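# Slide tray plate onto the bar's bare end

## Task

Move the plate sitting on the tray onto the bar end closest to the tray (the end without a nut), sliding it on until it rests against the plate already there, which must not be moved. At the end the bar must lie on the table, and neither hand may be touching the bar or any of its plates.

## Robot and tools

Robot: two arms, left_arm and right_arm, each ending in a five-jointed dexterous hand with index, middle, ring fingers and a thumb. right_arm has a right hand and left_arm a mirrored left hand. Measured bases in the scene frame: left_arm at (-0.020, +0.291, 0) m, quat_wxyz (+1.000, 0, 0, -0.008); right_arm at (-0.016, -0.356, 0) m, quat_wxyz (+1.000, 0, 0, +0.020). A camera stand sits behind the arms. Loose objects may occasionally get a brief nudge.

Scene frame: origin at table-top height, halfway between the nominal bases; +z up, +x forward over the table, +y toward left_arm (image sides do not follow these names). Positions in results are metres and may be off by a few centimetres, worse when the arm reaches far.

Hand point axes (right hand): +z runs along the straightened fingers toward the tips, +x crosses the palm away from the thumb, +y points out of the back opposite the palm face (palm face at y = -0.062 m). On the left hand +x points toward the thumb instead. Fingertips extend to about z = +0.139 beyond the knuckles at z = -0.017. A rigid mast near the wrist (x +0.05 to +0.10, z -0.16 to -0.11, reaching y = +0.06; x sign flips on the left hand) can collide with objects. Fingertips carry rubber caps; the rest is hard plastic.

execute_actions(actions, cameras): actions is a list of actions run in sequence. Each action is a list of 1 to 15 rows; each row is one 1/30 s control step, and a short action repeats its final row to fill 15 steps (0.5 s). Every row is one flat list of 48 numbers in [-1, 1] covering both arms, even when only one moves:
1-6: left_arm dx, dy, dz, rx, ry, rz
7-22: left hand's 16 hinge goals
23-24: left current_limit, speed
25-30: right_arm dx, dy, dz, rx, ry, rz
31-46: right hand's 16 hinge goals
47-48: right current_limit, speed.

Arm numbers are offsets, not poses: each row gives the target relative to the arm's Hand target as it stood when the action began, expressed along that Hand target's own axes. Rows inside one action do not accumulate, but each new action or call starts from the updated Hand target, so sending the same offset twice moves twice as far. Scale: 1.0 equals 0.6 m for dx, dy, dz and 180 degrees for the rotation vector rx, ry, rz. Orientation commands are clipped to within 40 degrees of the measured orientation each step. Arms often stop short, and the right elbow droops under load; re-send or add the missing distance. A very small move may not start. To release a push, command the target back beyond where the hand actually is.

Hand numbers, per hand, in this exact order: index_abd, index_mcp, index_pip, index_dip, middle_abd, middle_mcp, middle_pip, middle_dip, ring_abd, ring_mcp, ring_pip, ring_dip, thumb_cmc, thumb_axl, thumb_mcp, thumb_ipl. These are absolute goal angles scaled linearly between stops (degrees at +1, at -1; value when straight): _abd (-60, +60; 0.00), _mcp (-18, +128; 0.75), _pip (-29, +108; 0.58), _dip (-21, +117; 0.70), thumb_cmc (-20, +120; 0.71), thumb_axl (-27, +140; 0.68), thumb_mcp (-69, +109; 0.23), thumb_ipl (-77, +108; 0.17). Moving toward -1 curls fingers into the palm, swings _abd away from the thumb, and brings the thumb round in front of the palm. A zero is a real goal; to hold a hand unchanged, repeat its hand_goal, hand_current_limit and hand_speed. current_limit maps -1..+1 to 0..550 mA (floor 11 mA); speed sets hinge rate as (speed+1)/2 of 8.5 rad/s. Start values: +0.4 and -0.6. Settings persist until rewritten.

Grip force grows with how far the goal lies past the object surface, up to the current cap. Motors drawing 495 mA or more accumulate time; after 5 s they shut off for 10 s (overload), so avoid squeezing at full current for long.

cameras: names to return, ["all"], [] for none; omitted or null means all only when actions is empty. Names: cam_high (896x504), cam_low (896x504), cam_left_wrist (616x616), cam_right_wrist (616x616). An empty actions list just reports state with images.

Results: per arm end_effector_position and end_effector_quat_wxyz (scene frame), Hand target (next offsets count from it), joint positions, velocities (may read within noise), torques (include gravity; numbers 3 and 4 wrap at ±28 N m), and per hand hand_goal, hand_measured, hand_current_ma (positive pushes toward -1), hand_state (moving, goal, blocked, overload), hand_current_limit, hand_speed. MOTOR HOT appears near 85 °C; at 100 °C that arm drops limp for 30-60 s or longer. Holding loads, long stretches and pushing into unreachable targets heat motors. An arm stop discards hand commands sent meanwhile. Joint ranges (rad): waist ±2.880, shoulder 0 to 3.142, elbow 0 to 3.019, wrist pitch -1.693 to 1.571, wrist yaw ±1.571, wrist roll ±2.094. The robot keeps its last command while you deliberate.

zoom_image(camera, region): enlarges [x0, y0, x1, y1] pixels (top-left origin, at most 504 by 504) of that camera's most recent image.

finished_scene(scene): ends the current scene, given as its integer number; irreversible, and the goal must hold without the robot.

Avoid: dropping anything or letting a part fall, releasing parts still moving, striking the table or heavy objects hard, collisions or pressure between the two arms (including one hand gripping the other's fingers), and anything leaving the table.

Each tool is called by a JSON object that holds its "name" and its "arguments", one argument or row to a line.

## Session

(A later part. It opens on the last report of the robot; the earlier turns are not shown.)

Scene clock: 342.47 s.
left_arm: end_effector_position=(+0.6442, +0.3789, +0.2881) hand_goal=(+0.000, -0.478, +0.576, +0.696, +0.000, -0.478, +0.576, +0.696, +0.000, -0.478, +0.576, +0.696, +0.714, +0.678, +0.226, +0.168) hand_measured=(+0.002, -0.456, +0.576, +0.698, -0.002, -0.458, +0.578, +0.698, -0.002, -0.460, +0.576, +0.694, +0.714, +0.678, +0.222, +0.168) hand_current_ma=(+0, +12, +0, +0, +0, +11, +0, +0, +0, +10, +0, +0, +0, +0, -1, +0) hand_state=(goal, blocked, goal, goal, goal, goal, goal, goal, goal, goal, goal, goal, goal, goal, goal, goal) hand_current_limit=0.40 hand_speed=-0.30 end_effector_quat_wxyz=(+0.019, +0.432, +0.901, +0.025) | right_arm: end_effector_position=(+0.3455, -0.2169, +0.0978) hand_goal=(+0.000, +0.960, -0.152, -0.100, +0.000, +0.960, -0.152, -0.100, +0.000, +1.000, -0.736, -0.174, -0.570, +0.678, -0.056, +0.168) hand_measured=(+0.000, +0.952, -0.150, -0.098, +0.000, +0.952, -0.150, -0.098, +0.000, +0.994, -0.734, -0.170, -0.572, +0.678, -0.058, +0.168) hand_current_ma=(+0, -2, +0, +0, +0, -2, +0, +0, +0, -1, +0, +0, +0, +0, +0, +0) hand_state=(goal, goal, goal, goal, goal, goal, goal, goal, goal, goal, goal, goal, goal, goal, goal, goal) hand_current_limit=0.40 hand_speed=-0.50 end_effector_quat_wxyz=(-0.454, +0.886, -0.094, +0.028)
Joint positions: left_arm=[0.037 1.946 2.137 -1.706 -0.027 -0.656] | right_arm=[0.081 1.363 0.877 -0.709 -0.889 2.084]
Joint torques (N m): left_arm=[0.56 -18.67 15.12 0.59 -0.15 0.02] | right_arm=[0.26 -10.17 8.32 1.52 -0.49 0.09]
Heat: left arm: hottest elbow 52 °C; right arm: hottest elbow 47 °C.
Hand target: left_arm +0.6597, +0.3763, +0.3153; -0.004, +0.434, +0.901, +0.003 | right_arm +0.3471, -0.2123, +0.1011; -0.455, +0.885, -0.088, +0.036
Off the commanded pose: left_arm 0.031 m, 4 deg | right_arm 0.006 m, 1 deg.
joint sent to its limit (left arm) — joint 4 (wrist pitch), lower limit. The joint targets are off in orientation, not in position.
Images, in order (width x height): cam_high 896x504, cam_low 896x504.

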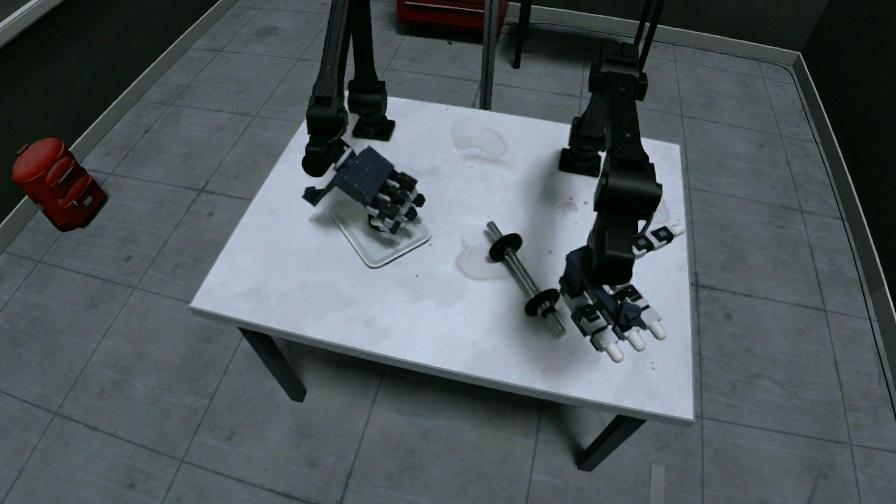

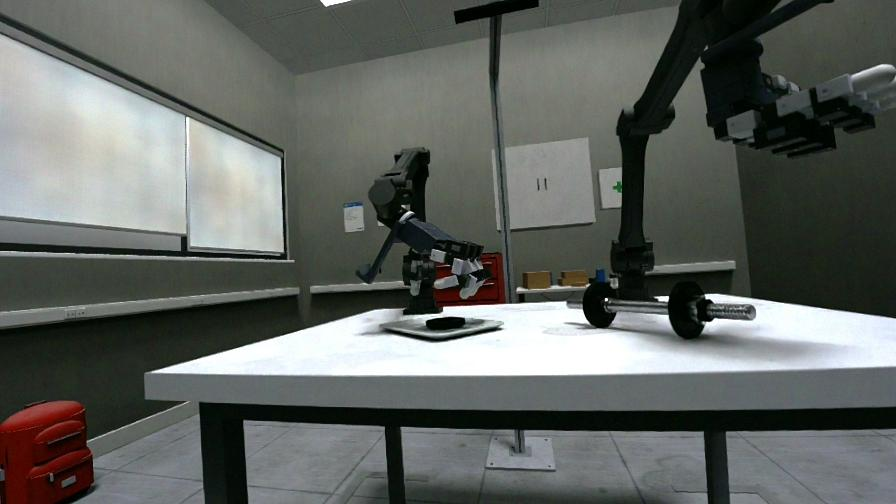

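{"name": "execute_actions", "arguments": {
  "actions": [
    [[0,0,0.16,0,0,0, 0,-0.479,0.576,0.696,0,-0.479,0.576,0.696,0,-0.479,0.576,0.696,0.714,0.677,0.226,0.168,0.4,-0.3, -0.0065,0.0545,0.0558,0,0,0, 0,0.959,-0.153,-0.101,0,0.959,-0.153,-0.101,0,1,-0.737,-0.174,-0.571,0.677,-0.056,0.168,0.4,-0.5]],
    [[0,0,0.16,0,0,0, 0,-0.479,0.576,0.696,0,-0.479,0.576,0.696,0,-0.479,0.576,0.696,0.714,0.677,0.226,0.168,0.4,-0.3, 0,0,0,0,0,0, 0,0.959,-0.153,-0.101,0,0.959,-0.153,-0.101,0,1,-0.737,-0.174,-0.571,0.677,-0.056,0.168,0.4,-0.5]]
  ],
  "cameras": ["cam_high","cam_low","cam_right_wrist","cam_left_wrist"]
}}

{"name": "zoom_image", "arguments": {
  "camera": "cam_high",
  "region": [320, 150, 440, 280]
}}

{"name": "zoom_image", "arguments": {
  "camera": "cam_low",
  "region": [360, 230, 520, 350]
}}

Scene clock: 350.93 s.
left_arm: end_effector_position=(+0.6549, +0.3760, +0.1144) hand_goal=(+0.000, -0.478, +0.576, +0.696, +0.000, -0.478, +0.576, +0.696, +0.000, -0.478, +0.576, +0.696, +0.714, +0.678, +0.226, +0.168) hand_measured=(+0.002, -0.460, +0.576, +0.698, -0.002, -0.462, +0.578, +0.698, -0.002, -0.462, +0.576, +0.694, +0.714, +0.678, +0.222, +0.168) hand_current_ma=(+0, +9, +0, +0, +0, +8, +0, +0, +0, +8, +0, +0, +0, +0, -1, +0) hand_state=(goal, goal, goal, goal, goal, goal, goal, goal, goal, goal, goal, goal, goal, goal, goal, goal) hand_current_limit=0.40 hand_speed=-0.30 end_effector_quat_wxyz=(-0.016, +0.433, +0.901, -0.003) | right_arm: end_effector_position=(+0.3400, -0.2087, +0.0525) hand_goal=(+0.000, +0.960, -0.152, -0.100, +0.000, +0.960, -0.152, -0.100, +0.000, +1.000, -0.736, -0.174, -0.570, +0.678, -0.056, +0.168) hand_measured=(+0.000, +0.952, -0.150, -0.098, +0.000, +0.952, -0.150, -0.098, +0.000, +0.994, -0.734, -0.170, -0.572, +0.678, -0.058, +0.168) hand_current_ma=(+0, -2, +0, +0, +0, -2, +0, +0, +0, -1, +0, +0, +0, +0, +0, +0) hand_state=(goal, goal, goal, goal, goal, goal, goal, goal, goal, goal, goal, goal, goal, goal, goal, goal) hand_current_limit=0.40 hand_speed=-0.50 end_effector_quat_wxyz=(-0.453, +0.886, -0.089, +0.027)
Joint positions: left_arm=[0.037 2.048 1.857 -1.411 -0.009 -0.655] | right_arm=[0.106 1.424 0.797 -0.551 -0.882 2.103]
Joint torques (N m): left_arm=[0.26 -22.3 9.22 0.9 -0.24 -0.06] | right_arm=[0.26 -9.76 8.27 1.55 -0.54 0.08]
Heat: left arm: hottest elbow 52 °C; right arm: hottest elbow 46 °C.
Hand target: left_arm +0.6589, +0.3779, +0.1235; -0.004, +0.434, +0.901, +0.003 | right_arm +0.3441, -0.2035, +0.0550; -0.455, +0.885, -0.088, +0.036
Off the commanded pose: left_arm 0.010 m, 2 deg | right_arm 0.007 m, 1 deg.
joint sent to its limit (right arm) — joint 6 (wrist roll), upper limit. The joint targets still meet the commanded pose.

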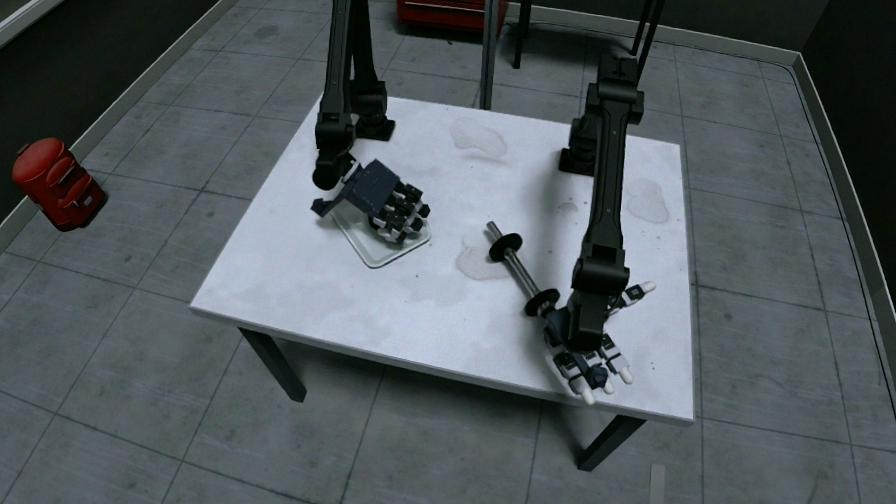

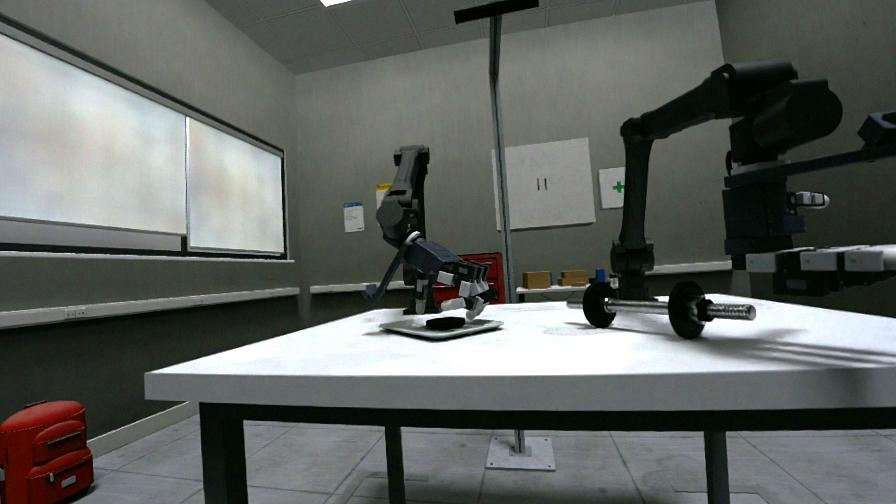

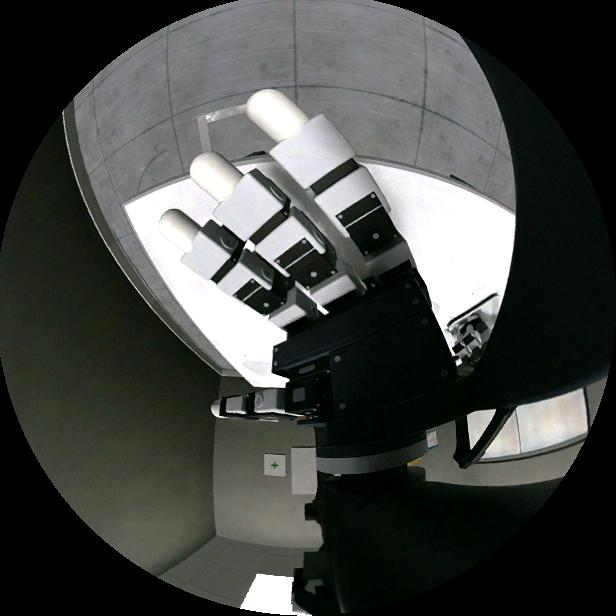

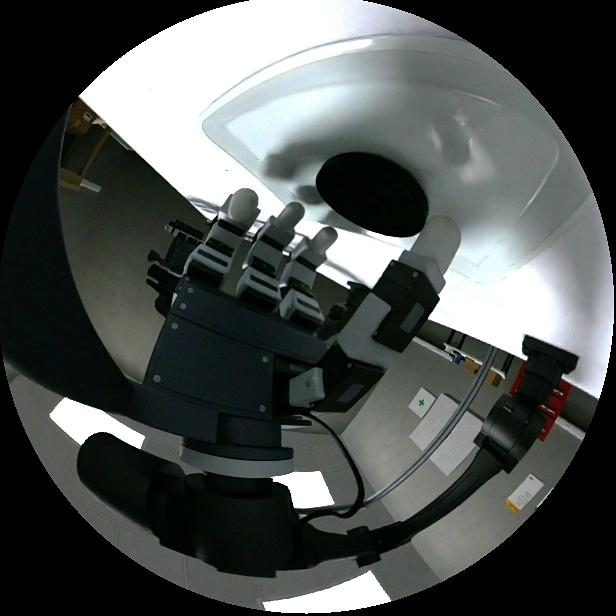

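Scaled by 3.877.

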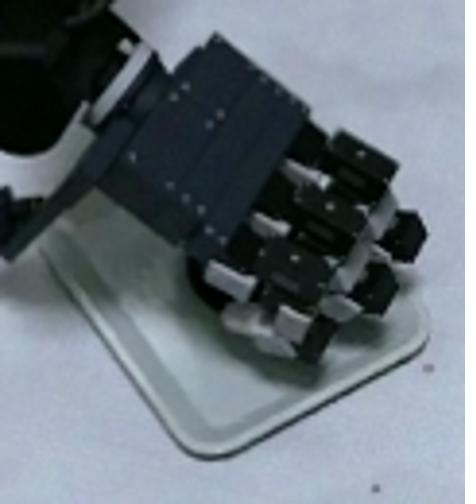

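Scaled by 3.150.

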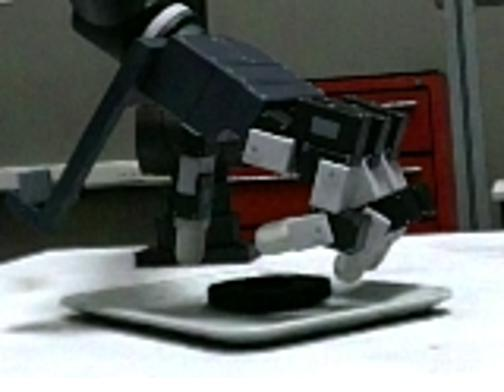

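{"name": "execute_actions", "arguments": {
  "actions": [
    [[0,0,0.065,0,0,0, 0,-0.479,0.576,0.696,0,-0.479,0.576,0.696,0,-0.479,0.576,0.696,0.714,0.677,0.226,0.168,0.4,-0.3, 0.007,0.018,0.0208,0,0,0, 0,0.959,-0.153,-0.101,0,0.959,-0.153,-0.101,0,1,-0.737,-0.174,-0.571,0.677,-0.056,0.168,0.4,-0.5]],
    [[0,0,0.065,0,0,0, 0,-0.479,0.576,0.696,0,-0.479,0.576,0.696,0,-0.479,0.576,0.696,0.714,0.677,0.226,0.168,0.4,-0.3, 0,0,0,0,0,0, 0,0.959,-0.153,-0.101,0,0.959,-0.153,-0.101,0,1,-0.737,-0.174,-0.571,0.677,-0.056,0.168,0.4,-0.5]]
  ],
  "cameras": ["cam_high","cam_low","cam_right_wrist"]
}}

{"name": "zoom_image", "arguments": {
  "camera": "cam_high",
  "region": [460, 200, 660, 400]
}}

{"name": "zoom_image", "arguments": {
  "camera": "cam_low",
  "region": [360, 230, 520, 350]
}}

Scene clock: 399.00 s.
left_arm: end_effector_position=(+0.6564, +0.3761, +0.0468) hand_goal=(+0.000, -0.478, +0.576, +0.696, +0.000, -0.478, +0.576, +0.696, +0.000, -0.478, +0.576, +0.696, +0.714, +0.678, +0.226, +0.168) hand_measured=(+0.002, -0.460, +0.576, +0.698, -0.002, -0.462, +0.578, +0.698, -0.002, -0.462, +0.576, +0.694, +0.714, +0.678, +0.222, +0.168) hand_current_ma=(+0, +9, +0, +0, +0, +8, +0, +0, +0, +8, +0, +0, +0, +0, -1, +0) hand_state=(goal, goal, goal, goal, goal, goal, goal, goal, goal, goal, goal, goal, goal, goal, goal, goal) hand_current_limit=0.40 hand_speed=-0.30 end_effector_quat_wxyz=(-0.008, +0.433, +0.901, +0.001) | right_arm: end_effector_position=(+0.3477, -0.2060, +0.0396) hand_goal=(+0.000, +0.960, -0.152, -0.100, +0.000, +0.960, -0.152, -0.100, +0.000, +1.000, -0.736, -0.174, -0.570, +0.678, -0.056, +0.168) hand_measured=(+0.000, +0.952, -0.150, -0.098, +0.000, +0.952, -0.150, -0.098, +0.000, +0.994, -0.734, -0.170, -0.572, +0.678, -0.058, +0.168) hand_current_ma=(+0, -2, +0, +0, +0, -2, +0, +0, +0, -1, +0, +0, +0, +0, +0, +0) hand_state=(goal, goal, goal, goal, goal, goal, goal, goal, goal, goal, goal, goal, goal, goal, goal, goal) hand_current_limit=0.40 hand_speed=-0.50 end_effector_quat_wxyz=(-0.455, +0.886, -0.086, +0.030)
Joint positions: left_arm=[0.037 2.092 1.743 -1.236 -0.009 -0.655] | right_arm=[0.109 1.465 0.797 -0.502 -0.882 2.103]
Joint torques (N m): left_arm=[0.85 -20.78 8.46 1.24 -0.23 -0.03] | right_arm=[0.26 -9.93 7.54 1.59 -0.53 0.08]
Heat: left arm: hottest elbow 46 °C; right arm: hottest elbow 44 °C.
Hand target: left_arm +0.6586, +0.3785, +0.0456; -0.004, +0.434, +0.901, +0.003 | right_arm +0.3488, -0.2005, +0.0389; -0.455, +0.885, -0.088, +0.036
Off the commanded pose: left_arm 0.004 m, 1 deg | right_arm 0.006 m, 1 deg.
joint sent to its limit (right arm) — joint 6 (wrist roll), upper limit. The joint targets still meet the commanded pose.
Images, in order (width x height): cam_high 896x504, cam_low 896x504, cam_right_wrist 616x616.

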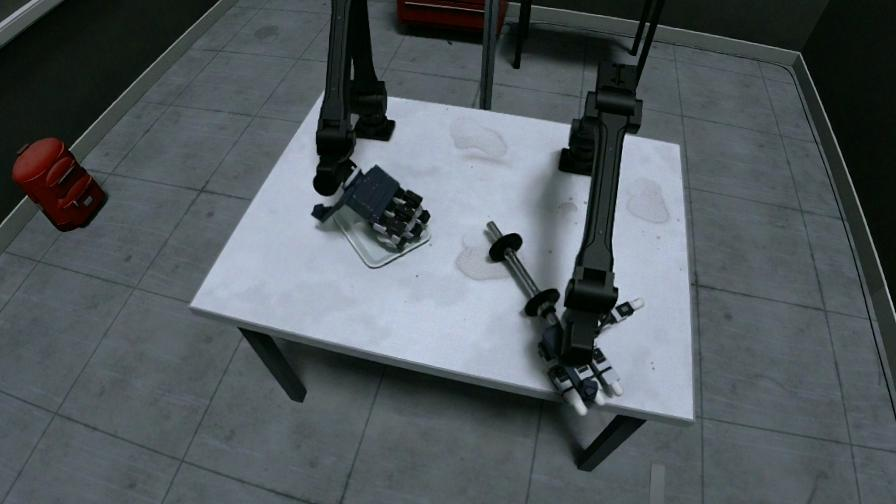

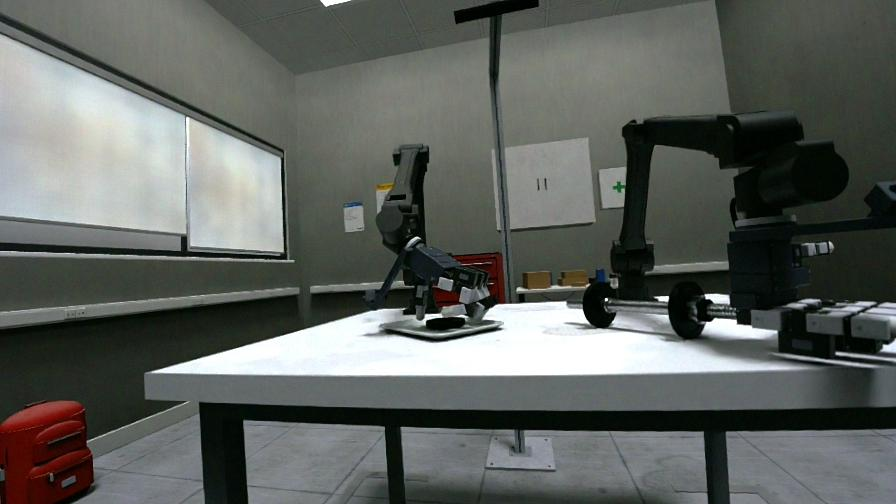

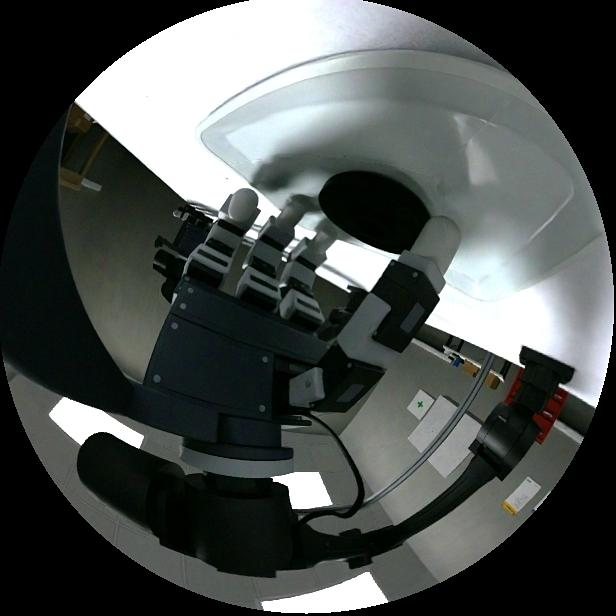

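Scaled by 2.520.

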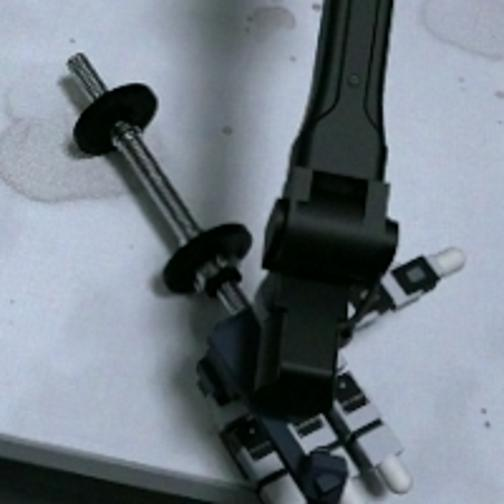

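Scaled by 3.150.

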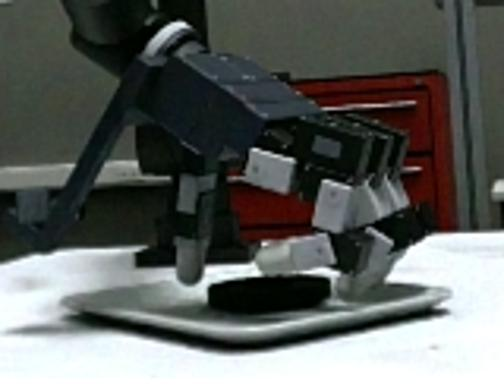

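{"name": "execute_actions", "arguments": {
  "actions": [
    [[0,-0.04,0.008,0,0,0, 0,-0.479,0.576,0.696,0,-0.479,0.576,0.696,0,-0.479,0.576,0.696,0.714,0.677,0.226,0.168,0.4,-0.3, 0,0.005,0.0045,0,0,0, 0,0.9,-0.25,-0.06,0,0.88,-0.25,-0.06,0,1,-0.737,-0.174,-0.571,0.677,-0.18,0.12,0.4,-0.5]],
    [[0,0,0,0,0,0, 0,-0.479,0.576,0.696,0,-0.479,0.576,0.696,0,-0.479,0.576,0.696,0.714,0.677,0.226,0.168,0.4,-0.3, 0,0,0,0,0,0, 0,0.822,-0.343,-0.029,0,0.781,-0.358,-0.029,0,1,-0.737,-0.174,-0.571,0.677,-0.3,0.081,0.4,-0.5]]
  ],
  "cameras": ["cam_high","cam_low","cam_right_wrist"]
}}

{"name": "zoom_image", "arguments": {
  "camera": "cam_low",
  "region": [360, 230, 520, 350]
}}

{"name": "zoom_image", "arguments": {
  "camera": "cam_low",
  "region": [560, 220, 860, 380]
}}

Scene clock: 410.53 s.
left_arm: end_effector_position=(+0.6458, +0.3762, +0.0379) hand_goal=(+0.000, -0.478, +0.576, +0.696, +0.000, -0.478, +0.576, +0.696, +0.000, -0.478, +0.576, +0.696, +0.714, +0.678, +0.226, +0.168) hand_measured=(+0.002, -0.462, +0.576, +0.698, -0.002, -0.462, +0.578, +0.698, -0.002, -0.462, +0.576, +0.694, +0.714, +0.678, +0.222, +0.168) hand_current_ma=(+0, +8, +0, +0, +0, +7, +0, +0, +0, +8, +0, +0, +0, +0, -1, +0) hand_state=(goal, goal, goal, goal, goal, goal, goal, goal, goal, goal, goal, goal, goal, goal, goal, goal) hand_current_limit=0.40 hand_speed=-0.30 end_effector_quat_wxyz=(-0.004, +0.432, +0.902, +0.006) | right_arm: end_effector_position=(+0.3491, -0.2064, +0.0395) hand_goal=(+0.000, +0.822, -0.342, -0.028, +0.000, +0.782, -0.358, -0.028, +0.000, +1.000, -0.736, -0.174, -0.570, +0.678, -0.300, +0.082) hand_measured=(+0.000, +0.860, -0.298, -0.024, +0.000, +0.778, -0.354, -0.030, +0.000, +0.994, -0.734, -0.170, -0.568, +0.678, -0.128, +0.134) hand_current_ma=(+0, +31, +38, +1, +0, -1, +0, +0, +0, -1, +0, +0, +0, +0, +385, +86) hand_state=(goal, blocked, blocked, goal, goal, goal, goal, goal, goal, goal, goal, goal, goal, goal, blocked, blocked) hand_current_limit=0.40 hand_speed=-0.50 end_effector_quat_wxyz=(-0.453, +0.887, -0.087, +0.033)
Joint positions: left_arm=[0.036 2.068 1.674 -1.18 -0.015 -0.659] | right_arm=[0.11 1.465 0.797 -0.495 -0.876 2.109]
Joint torques (N m): left_arm=[-1.67 -21.54 7.09 0.31 0.02 -0.22] | right_arm=[0.38 -9.23 7.15 1.78 -0.74 0.03]
Heat: left arm: hottest elbow 46 °C; right arm: hottest elbow 44 °C.
Hand target: left_arm +0.6397, +0.3635, +0.0405; -0.004, +0.434, +0.901, +0.003 | right_arm +0.3487, -0.2000, +0.0350; -0.455, +0.885, -0.088, +0.036
Off the commanded pose: left_arm 0.014 m, 0 deg | right_arm 0.008 m, 1 deg.
joint sent to its limit (right arm) — joint 6 (wrist roll), upper limit. The joint targets still meet the commanded pose.
Images, in order (width x height): cam_high 896x504, cam_low 896x504, cam_right_wrist 616x616.

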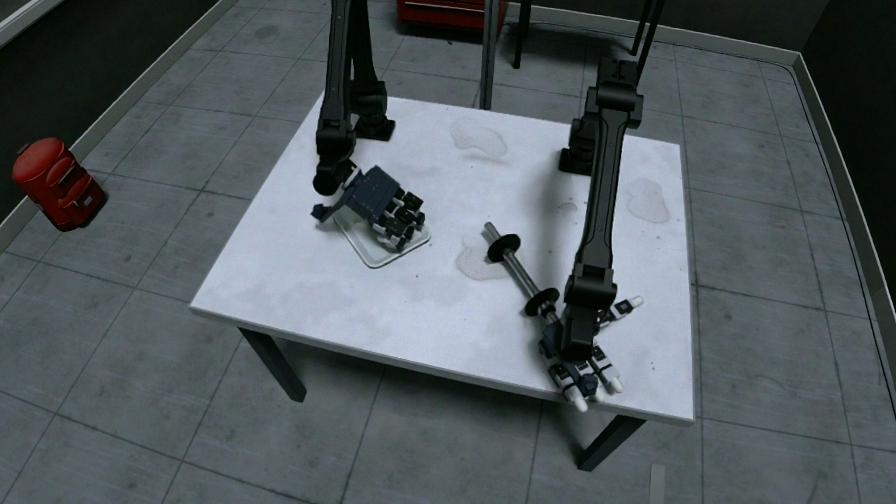

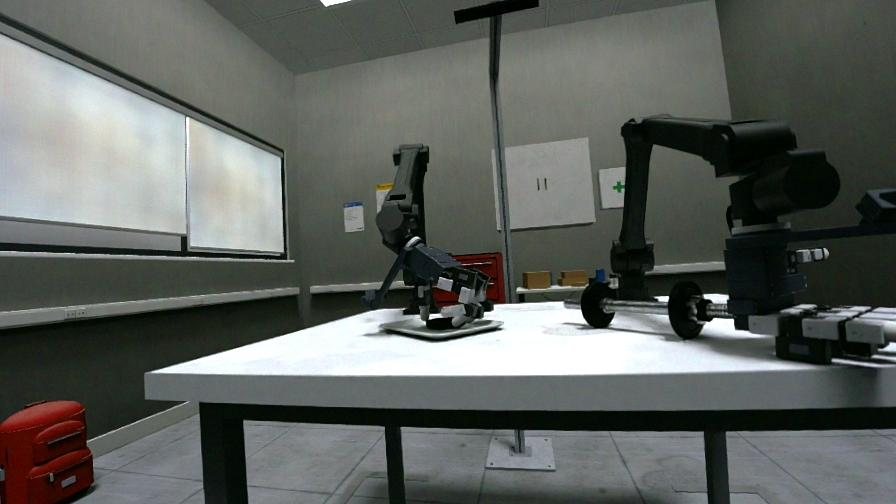

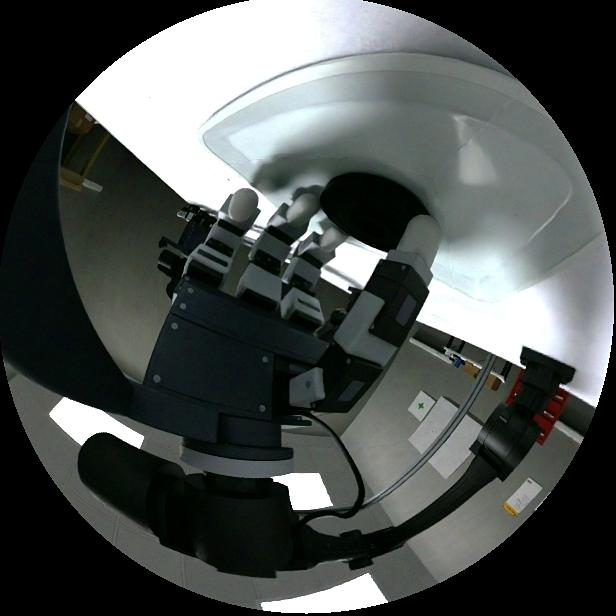

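Scaled by 3.150.

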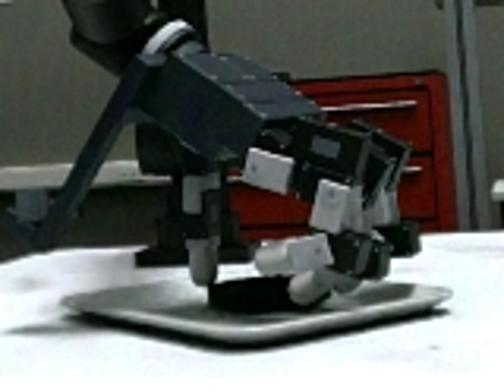

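Scaled by 1.680.

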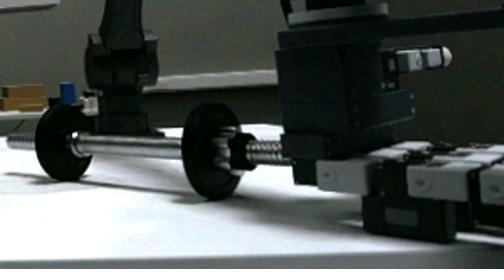

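{"name": "execute_actions", "arguments": {
  "actions": [
    [[0,0,0,0,0,0, 0,-0.479,0.576,0.696,0,-0.479,0.576,0.696,0,-0.479,0.576,0.696,0.714,0.677,0.226,0.168,0.4,-0.3, -0.004,0,0,0,0,0, 0,0.72,-0.4,-0.045,0,0.69,-0.42,-0.045,0,1,-0.737,-0.174,-0.571,0.677,-0.36,0.05,0.75,-0.8]],
    [[0,0,0,0,0,0, 0,-0.479,0.576,0.696,0,-0.479,0.576,0.696,0,-0.479,0.576,0.696,0.714,0.677,0.226,0.168,0.4,-0.3, 0,0,0,0,0,0, 0,0.616,-0.445,-0.06,0,0.589,-0.474,-0.06,0,1,-0.737,-0.174,-0.571,0.677,-0.449,0.005,0.75,-0.8]],
    [[0,0,0,0,0,0, 0,-0.479,0.576,0.696,0,-0.479,0.576,0.696,0,-0.479,0.576,0.696,0.714,0.677,0.226,0.168,0.4,-0.3, 0,0,0,0,0,0, 0,0.616,-0.445,-0.06,0,0.589,-0.474,-0.06,0,1,-0.737,-0.174,-0.571,0.677,-0.449,0.005,0.75,-0.8]]
  ],
  "cameras": ["cam_high","cam_low","cam_right_wrist"]
}}

{"name": "zoom_image", "arguments": {
  "camera": "cam_low",
  "region": [360, 230, 520, 350]
}}

{"name": "zoom_image", "arguments": {
  "camera": "cam_right_wrist",
  "region": [180, 120, 500, 360]
}}

Scene clock: 423.47 s.
left_arm: end_effector_position=(+0.6458, +0.3762, +0.0379) hand_goal=(+0.000, -0.478, +0.576, +0.696, +0.000, -0.478, +0.576, +0.696, +0.000, -0.478, +0.576, +0.696, +0.714, +0.678, +0.226, +0.168) hand_measured=(+0.002, -0.462, +0.576, +0.698, -0.002, -0.462, +0.578, +0.698, -0.002, -0.462, +0.576, +0.694, +0.714, +0.678, +0.222, +0.168) hand_current_ma=(+0, +8, +0, +0, +0, +7, +0, +0, +0, +8, +0, +0, +0, +0, -1, +0) hand_state=(goal, goal, goal, goal, goal, goal, goal, goal, goal, goal, goal, goal, goal, goal, goal, goal) hand_current_limit=0.40 hand_speed=-0.30 end_effector_quat_wxyz=(-0.004, +0.432, +0.902, +0.006) | right_arm: end_effector_position=(+0.3499, -0.2015, +0.0410) hand_goal=(+0.000, +0.616, -0.444, -0.060, +0.000, +0.590, -0.474, -0.060, +0.000, +1.000, -0.736, -0.174, -0.570, +0.678, -0.448, +0.006) hand_measured=(+0.000, +0.814, -0.344, -0.028, +0.000, +0.588, -0.468, -0.056, +0.000, +0.994, -0.734, -0.170, -0.570, +0.678, -0.224, +0.084) hand_current_ma=(+0, +481, +172, +20, +0, +0, +1, +0, +0, -1, +0, +0, +0, +0, +481, +184) hand_state=(goal, blocked, blocked, blocked, goal, goal, goal, goal, goal, goal, goal, goal, goal, goal, blocked, blocked) hand_current_limit=0.75 hand_speed=-0.80 end_effector_quat_wxyz=(-0.459, +0.884, -0.080, +0.034)
Joint positions: left_arm=[0.036 2.068 1.674 -1.18 -0.015 -0.659] | right_arm=[0.118 1.464 0.797 -0.483 -0.886 2.111]
Joint torques (N m): left_arm=[-1.08 -21.71 6.82 0.73 0.03 -0.24] | right_arm=[-0.09 -9.52 6.74 1.39 -0.35 0.01]
Heat: left arm: hottest elbow 45 °C; right arm: hottest elbow 43 °C.
Hand target: left_arm +0.6397, +0.3635, +0.0405; -0.004, +0.434, +0.901, +0.003 | right_arm +0.3464, -0.1995, +0.0350; -0.455, +0.885, -0.088, +0.036
Off the commanded pose: left_arm 0.014 m, 0 deg | right_arm 0.007 m, 1 deg.
joint sent to its limit (right arm) — joint 6 (wrist roll), upper limit. The joint targets still meet the commanded pose.
Images, in order (width x height): cam_high 896x504, cam_low 896x504, cam_right_wrist 616x616.

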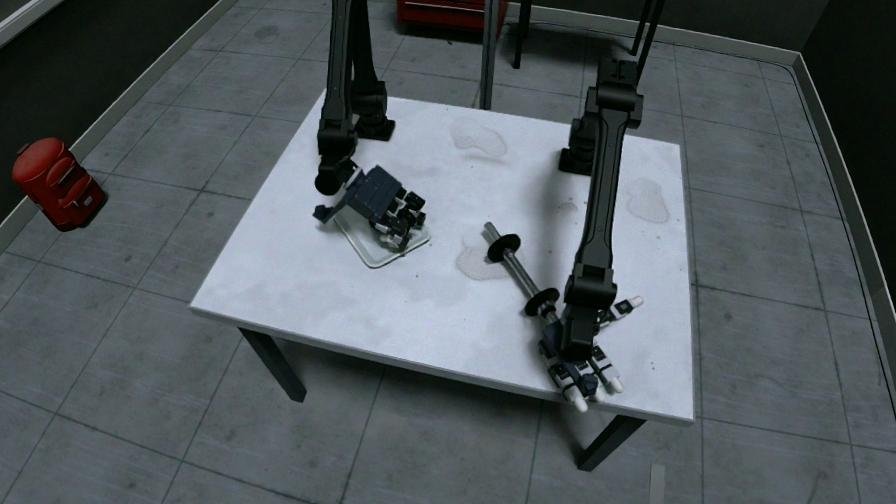

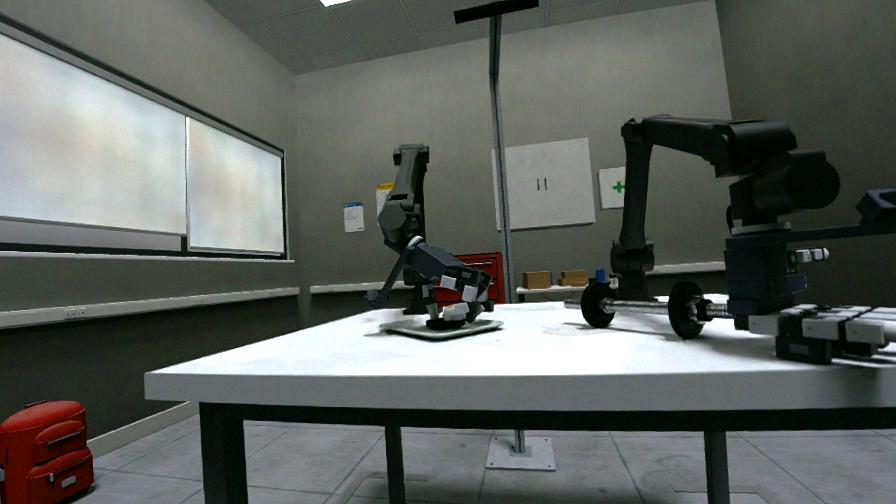

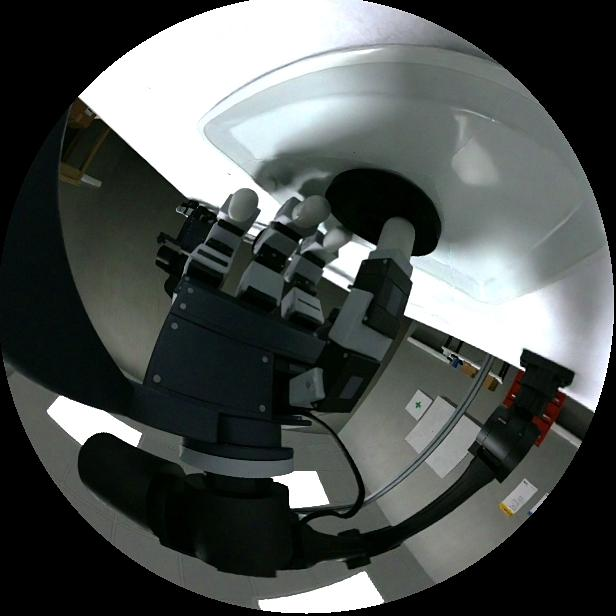

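Scaled by 3.150.

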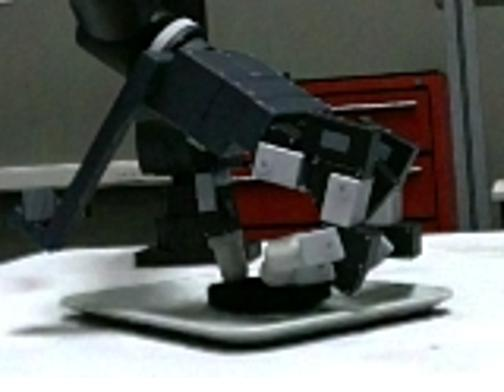

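Scaled by 1.575 from the camera's 616x616 image, which has a finer 880x880 frame.

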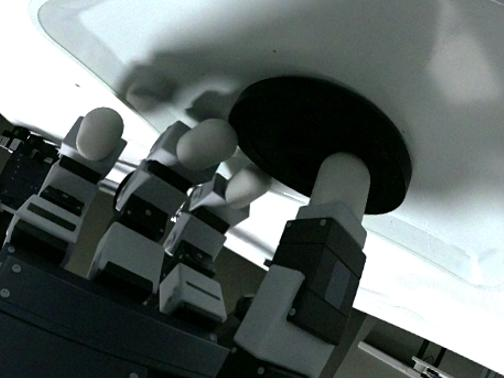

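{"name": "execute_actions", "arguments": {
  "actions": [
    [[0,0,0,0,0,0, 0,-0.479,0.576,0.696,0,-0.479,0.576,0.696,0,-0.479,0.576,0.696,0.714,0.677,0.226,0.168,0.4,-0.3, 0,0,0,0,0,0, 0,0.88,-0.25,-0.06,0,0.88,-0.25,-0.06,0,1,-0.737,-0.174,-0.571,0.677,-0.13,0.14,0.4,-0.5]],
    [[0,0,0,0,0,0, 0,-0.479,0.576,0.696,0,-0.479,0.576,0.696,0,-0.479,0.576,0.696,0.714,0.677,0.226,0.168,0.4,-0.3, 0,0,0,0,0,0, 0,0.959,-0.153,-0.101,0,0.959,-0.153,-0.101,0,1,-0.737,-0.174,-0.571,0.677,-0.056,0.168,0.4,-0.5]],
    [[0,0,0,0,0,0, 0,-0.479,0.576,0.696,0,-0.479,0.576,0.696,0,-0.479,0.576,0.696,0.714,0.677,0.226,0.168,0.4,-0.3, -0.002,0.0124,0.007,0,0,0, 0,0.959,-0.153,-0.101,0,0.959,-0.153,-0.101,0,1,-0.737,-0.174,-0.571,0.677,-0.056,0.168,0.4,-0.5]]
  ],
  "cameras": ["cam_high","cam_low","cam_right_wrist"]
}}

{"name": "zoom_image", "arguments": {
  "camera": "cam_low",
  "region": [360, 230, 520, 350]
}}

{"name": "zoom_image", "arguments": {
  "camera": "cam_right_wrist",
  "region": [180, 120, 500, 360]
}}

Scene clock: 451.73 s.
left_arm: end_effector_position=(+0.6458, +0.3762, +0.0379) hand_goal=(+0.000, -0.478, +0.576, +0.696, +0.000, -0.478, +0.576, +0.696, +0.000, -0.478, +0.576, +0.696, +0.714, +0.678, +0.226, +0.168) hand_measured=(+0.002, -0.462, +0.576, +0.698, -0.002, -0.462, +0.578, +0.698, -0.002, -0.462, +0.576, +0.694, +0.714, +0.678, +0.222, +0.168) hand_current_ma=(+0, +8, +0, +0, +0, +7, +0, +0, +0, +8, +0, +0, +0, +0, -1, +0) hand_state=(goal, goal, goal, goal, goal, goal, goal, goal, goal, goal, goal, goal, goal, goal, goal, goal) hand_current_limit=0.40 hand_speed=-0.30 end_effector_quat_wxyz=(-0.004, +0.432, +0.902, +0.006) | right_arm: end_effector_position=(+0.3446, -0.2012, +0.0329) hand_goal=(+0.000, +0.960, -0.152, -0.100, +0.000, +0.960, -0.152, -0.100, +0.000, +1.000, -0.736, -0.174, -0.570, +0.678, -0.056, +0.168) hand_measured=(+0.000, +0.948, -0.158, -0.104, +0.000, +0.942, -0.156, -0.102, +0.000, +0.994, -0.734, -0.170, -0.572, +0.678, -0.060, +0.166) hand_current_ma=(+0, -4, -1, +0, +0, -7, -1, +0, +0, -1, +0, +0, +0, +0, -1, +0) hand_state=(goal, goal, goal, goal, goal, goal, goal, goal, goal, goal, goal, goal, goal, goal, goal, goal) hand_current_limit=0.40 hand_speed=-0.50 end_effector_quat_wxyz=(-0.457, +0.886, -0.080, +0.030)
Joint positions: left_arm=[0.036 2.068 1.674 -1.18 -0.015 -0.659] | right_arm=[0.122 1.471 0.779 -0.465 -0.883 2.111]
Joint torques (N m): left_arm=[-0.91 -22.07 6.8 0.59 -0.03 -0.2] | right_arm=[-0.44 -9.11 6.89 1.77 -0.49 0.02]
Heat: left arm: hottest elbow 44 °C; right arm: hottest elbow 43 °C.
Hand target: left_arm +0.6397, +0.3635, +0.0405; -0.004, +0.434, +0.901, +0.003 | right_arm +0.3449, -0.2001, +0.0265; -0.456, +0.885, -0.088, +0.036
Off the commanded pose: left_arm 0.014 m, 0 deg | right_arm 0.006 m, 1 deg.
joint sent to its limit (right arm) — joint 6 (wrist roll), upper limit. The joint targets still meet the commanded pose.
Images, in order (width x height): cam_high 896x504, cam_low 896x504, cam_right_wrist 616x616.

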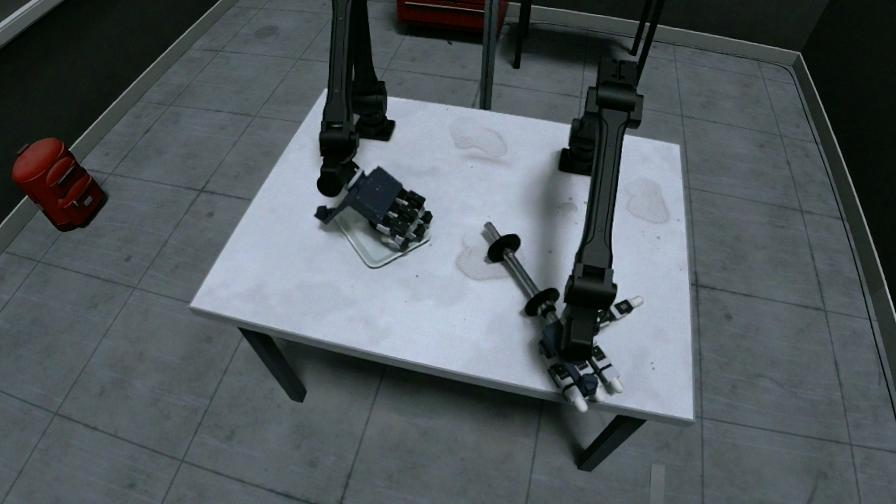

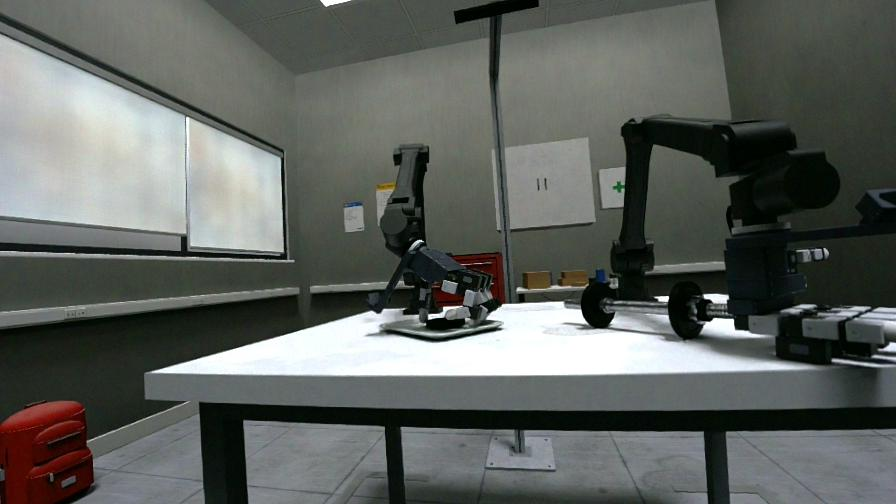

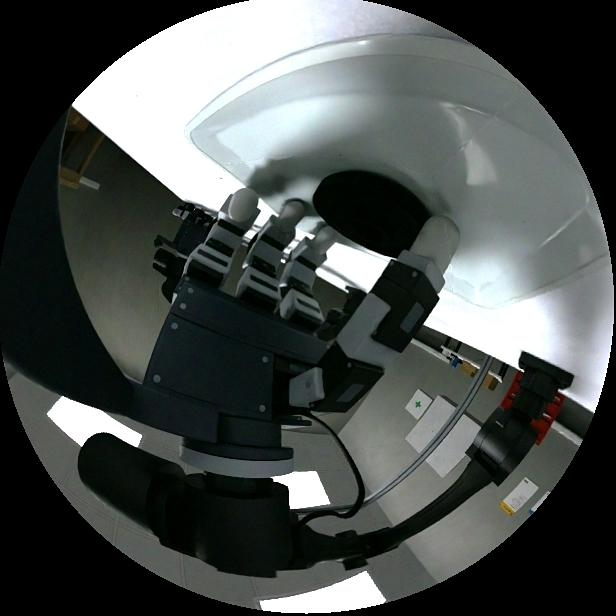

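Scaled by 3.150.

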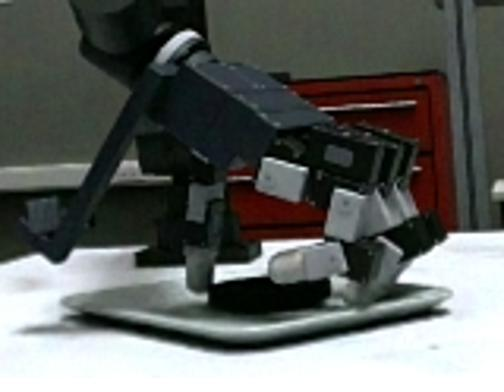

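Scaled by 1.575 from the camera's 616x616 image, which has a finer 880x880 frame.

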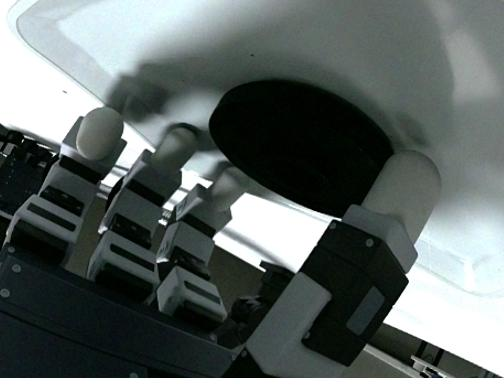

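{"name": "execute_actions", "arguments": {
  "actions": [
    [[0,0,0,0,0,0, 0,-0.479,0.576,0.696,0,-0.479,0.576,0.696,0,-0.479,0.576,0.696,0.714,0.677,0.226,0.168,0.4,-0.3, 0,0,0,0,0,0, 0,0.88,-0.25,-0.06,0,0.86,-0.27,-0.06,0,1,-0.737,-0.174,-0.571,0.677,-0.16,0.13,0.4,-0.5]],
    [[0,0,0,0,0,0, 0,-0.479,0.576,0.696,0,-0.479,0.576,0.696,0,-0.479,0.576,0.696,0.714,0.677,0.226,0.168,0.4,-0.3, 0,0,0,0,0,0, 0,0.822,-0.343,-0.029,0,0.781,-0.358,-0.029,0,1,-0.737,-0.174,-0.571,0.677,-0.3,0.081,0.4,-0.5]]
  ],
  "cameras": ["cam_high","cam_low","cam_right_wrist"]
}}

{"name": "zoom_image", "arguments": {
  "camera": "cam_low",
  "region": [360, 230, 520, 350]
}}

{"name": "zoom_image", "arguments": {
  "camera": "cam_right_wrist",
  "region": [180, 120, 500, 360]
}}

Scene clock: 458.03 s.
left_arm: end_effector_position=(+0.6458, +0.3762, +0.0379) hand_goal=(+0.000, -0.478, +0.576, +0.696, +0.000, -0.478, +0.576, +0.696, +0.000, -0.478, +0.576, +0.696, +0.714, +0.678, +0.226, +0.168) hand_measured=(+0.002, -0.462, +0.576, +0.698, -0.002, -0.462, +0.578, +0.698, -0.002, -0.462, +0.576, +0.694, +0.714, +0.678, +0.222, +0.168) hand_current_ma=(+0, +8, +0, +0, +0, +7, +0, +0, +0, +8, +0, +0, +0, +0, -1, +0) hand_state=(goal, goal, goal, goal, goal, goal, goal, goal, goal, goal, goal, goal, goal, goal, goal, goal) hand_current_limit=0.40 hand_speed=-0.30 end_effector_quat_wxyz=(-0.004, +0.432, +0.902, +0.006) | right_arm: end_effector_position=(+0.3455, -0.2008, +0.0331) hand_goal=(+0.000, +0.822, -0.342, -0.028, +0.000, +0.782, -0.358, -0.028, +0.000, +1.000, -0.736, -0.174, -0.570, +0.678, -0.300, +0.082) hand_measured=(+0.000, +0.854, -0.298, -0.026, +0.000, +0.794, -0.348, -0.030, +0.000, +0.994, -0.734, -0.170, -0.570, +0.678, -0.102, +0.142) hand_current_ma=(+0, +25, +37, +0, +0, +4, +3, +0, +0, -1, +0, +0, +0, +0, +385, +119) hand_state=(goal, blocked, blocked, goal, goal, goal, goal, goal, goal, goal, goal, goal, goal, goal, blocked, blocked) hand_current_limit=0.40 hand_speed=-0.50 end_effector_quat_wxyz=(-0.458, +0.885, -0.079, +0.032)
Joint positions: left_arm=[0.036 2.068 1.674 -1.18 -0.015 -0.659] | right_arm=[0.122 1.471 0.779 -0.461 -0.885 2.111]
Joint torques (N m): left_arm=[-1.03 -21.95 7.04 0.5 0.03 -0.26] | right_arm=[-0.5 -9.05 6.9 1.59 -0.43 0.01]
Heat: left arm: hottest elbow 44 °C; right arm: hottest elbow 43 °C.
Hand target: left_arm +0.6397, +0.3635, +0.0405; -0.004, +0.434, +0.901, +0.003 | right_arm +0.3450, -0.2001, +0.0265; -0.455, +0.885, -0.088, +0.036
Off the commanded pose: left_arm 0.014 m, 0 deg | right_arm 0.007 m, 1 deg.
joint sent to its limit (right arm) — joint 6 (wrist roll), upper limit. The joint targets still meet the commanded pose.
Images, in order (width x height): cam_high 896x504, cam_low 896x504, cam_right_wrist 616x616.

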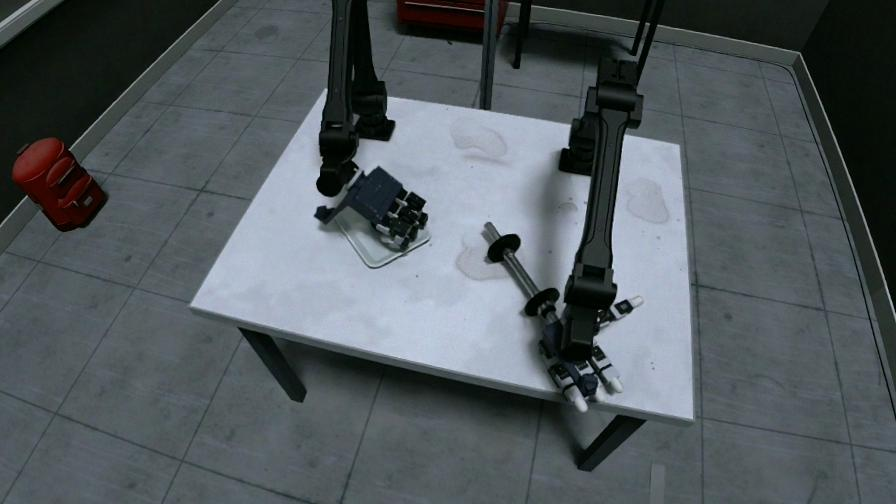

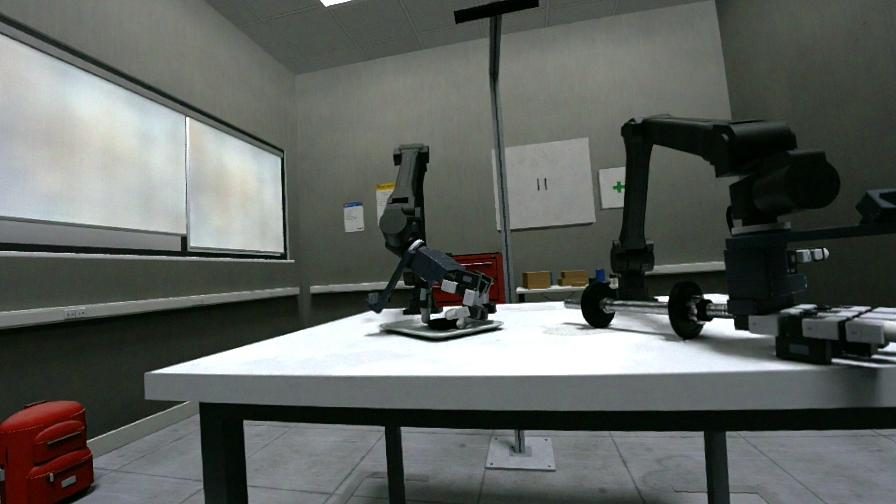

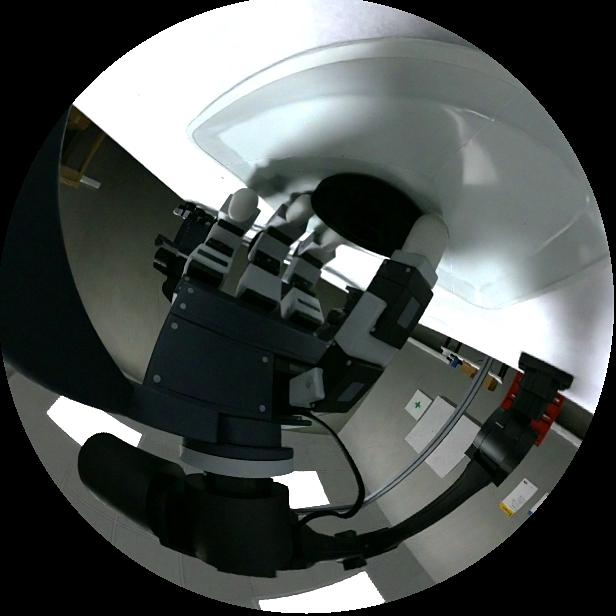

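Scaled by 3.150.

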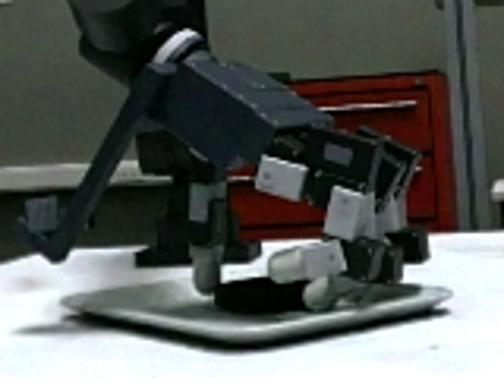

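Scaled by 1.575 from the camera's 616x616 image, which has a finer 880x880 frame.

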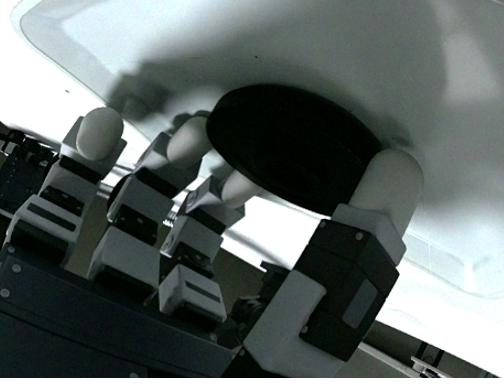

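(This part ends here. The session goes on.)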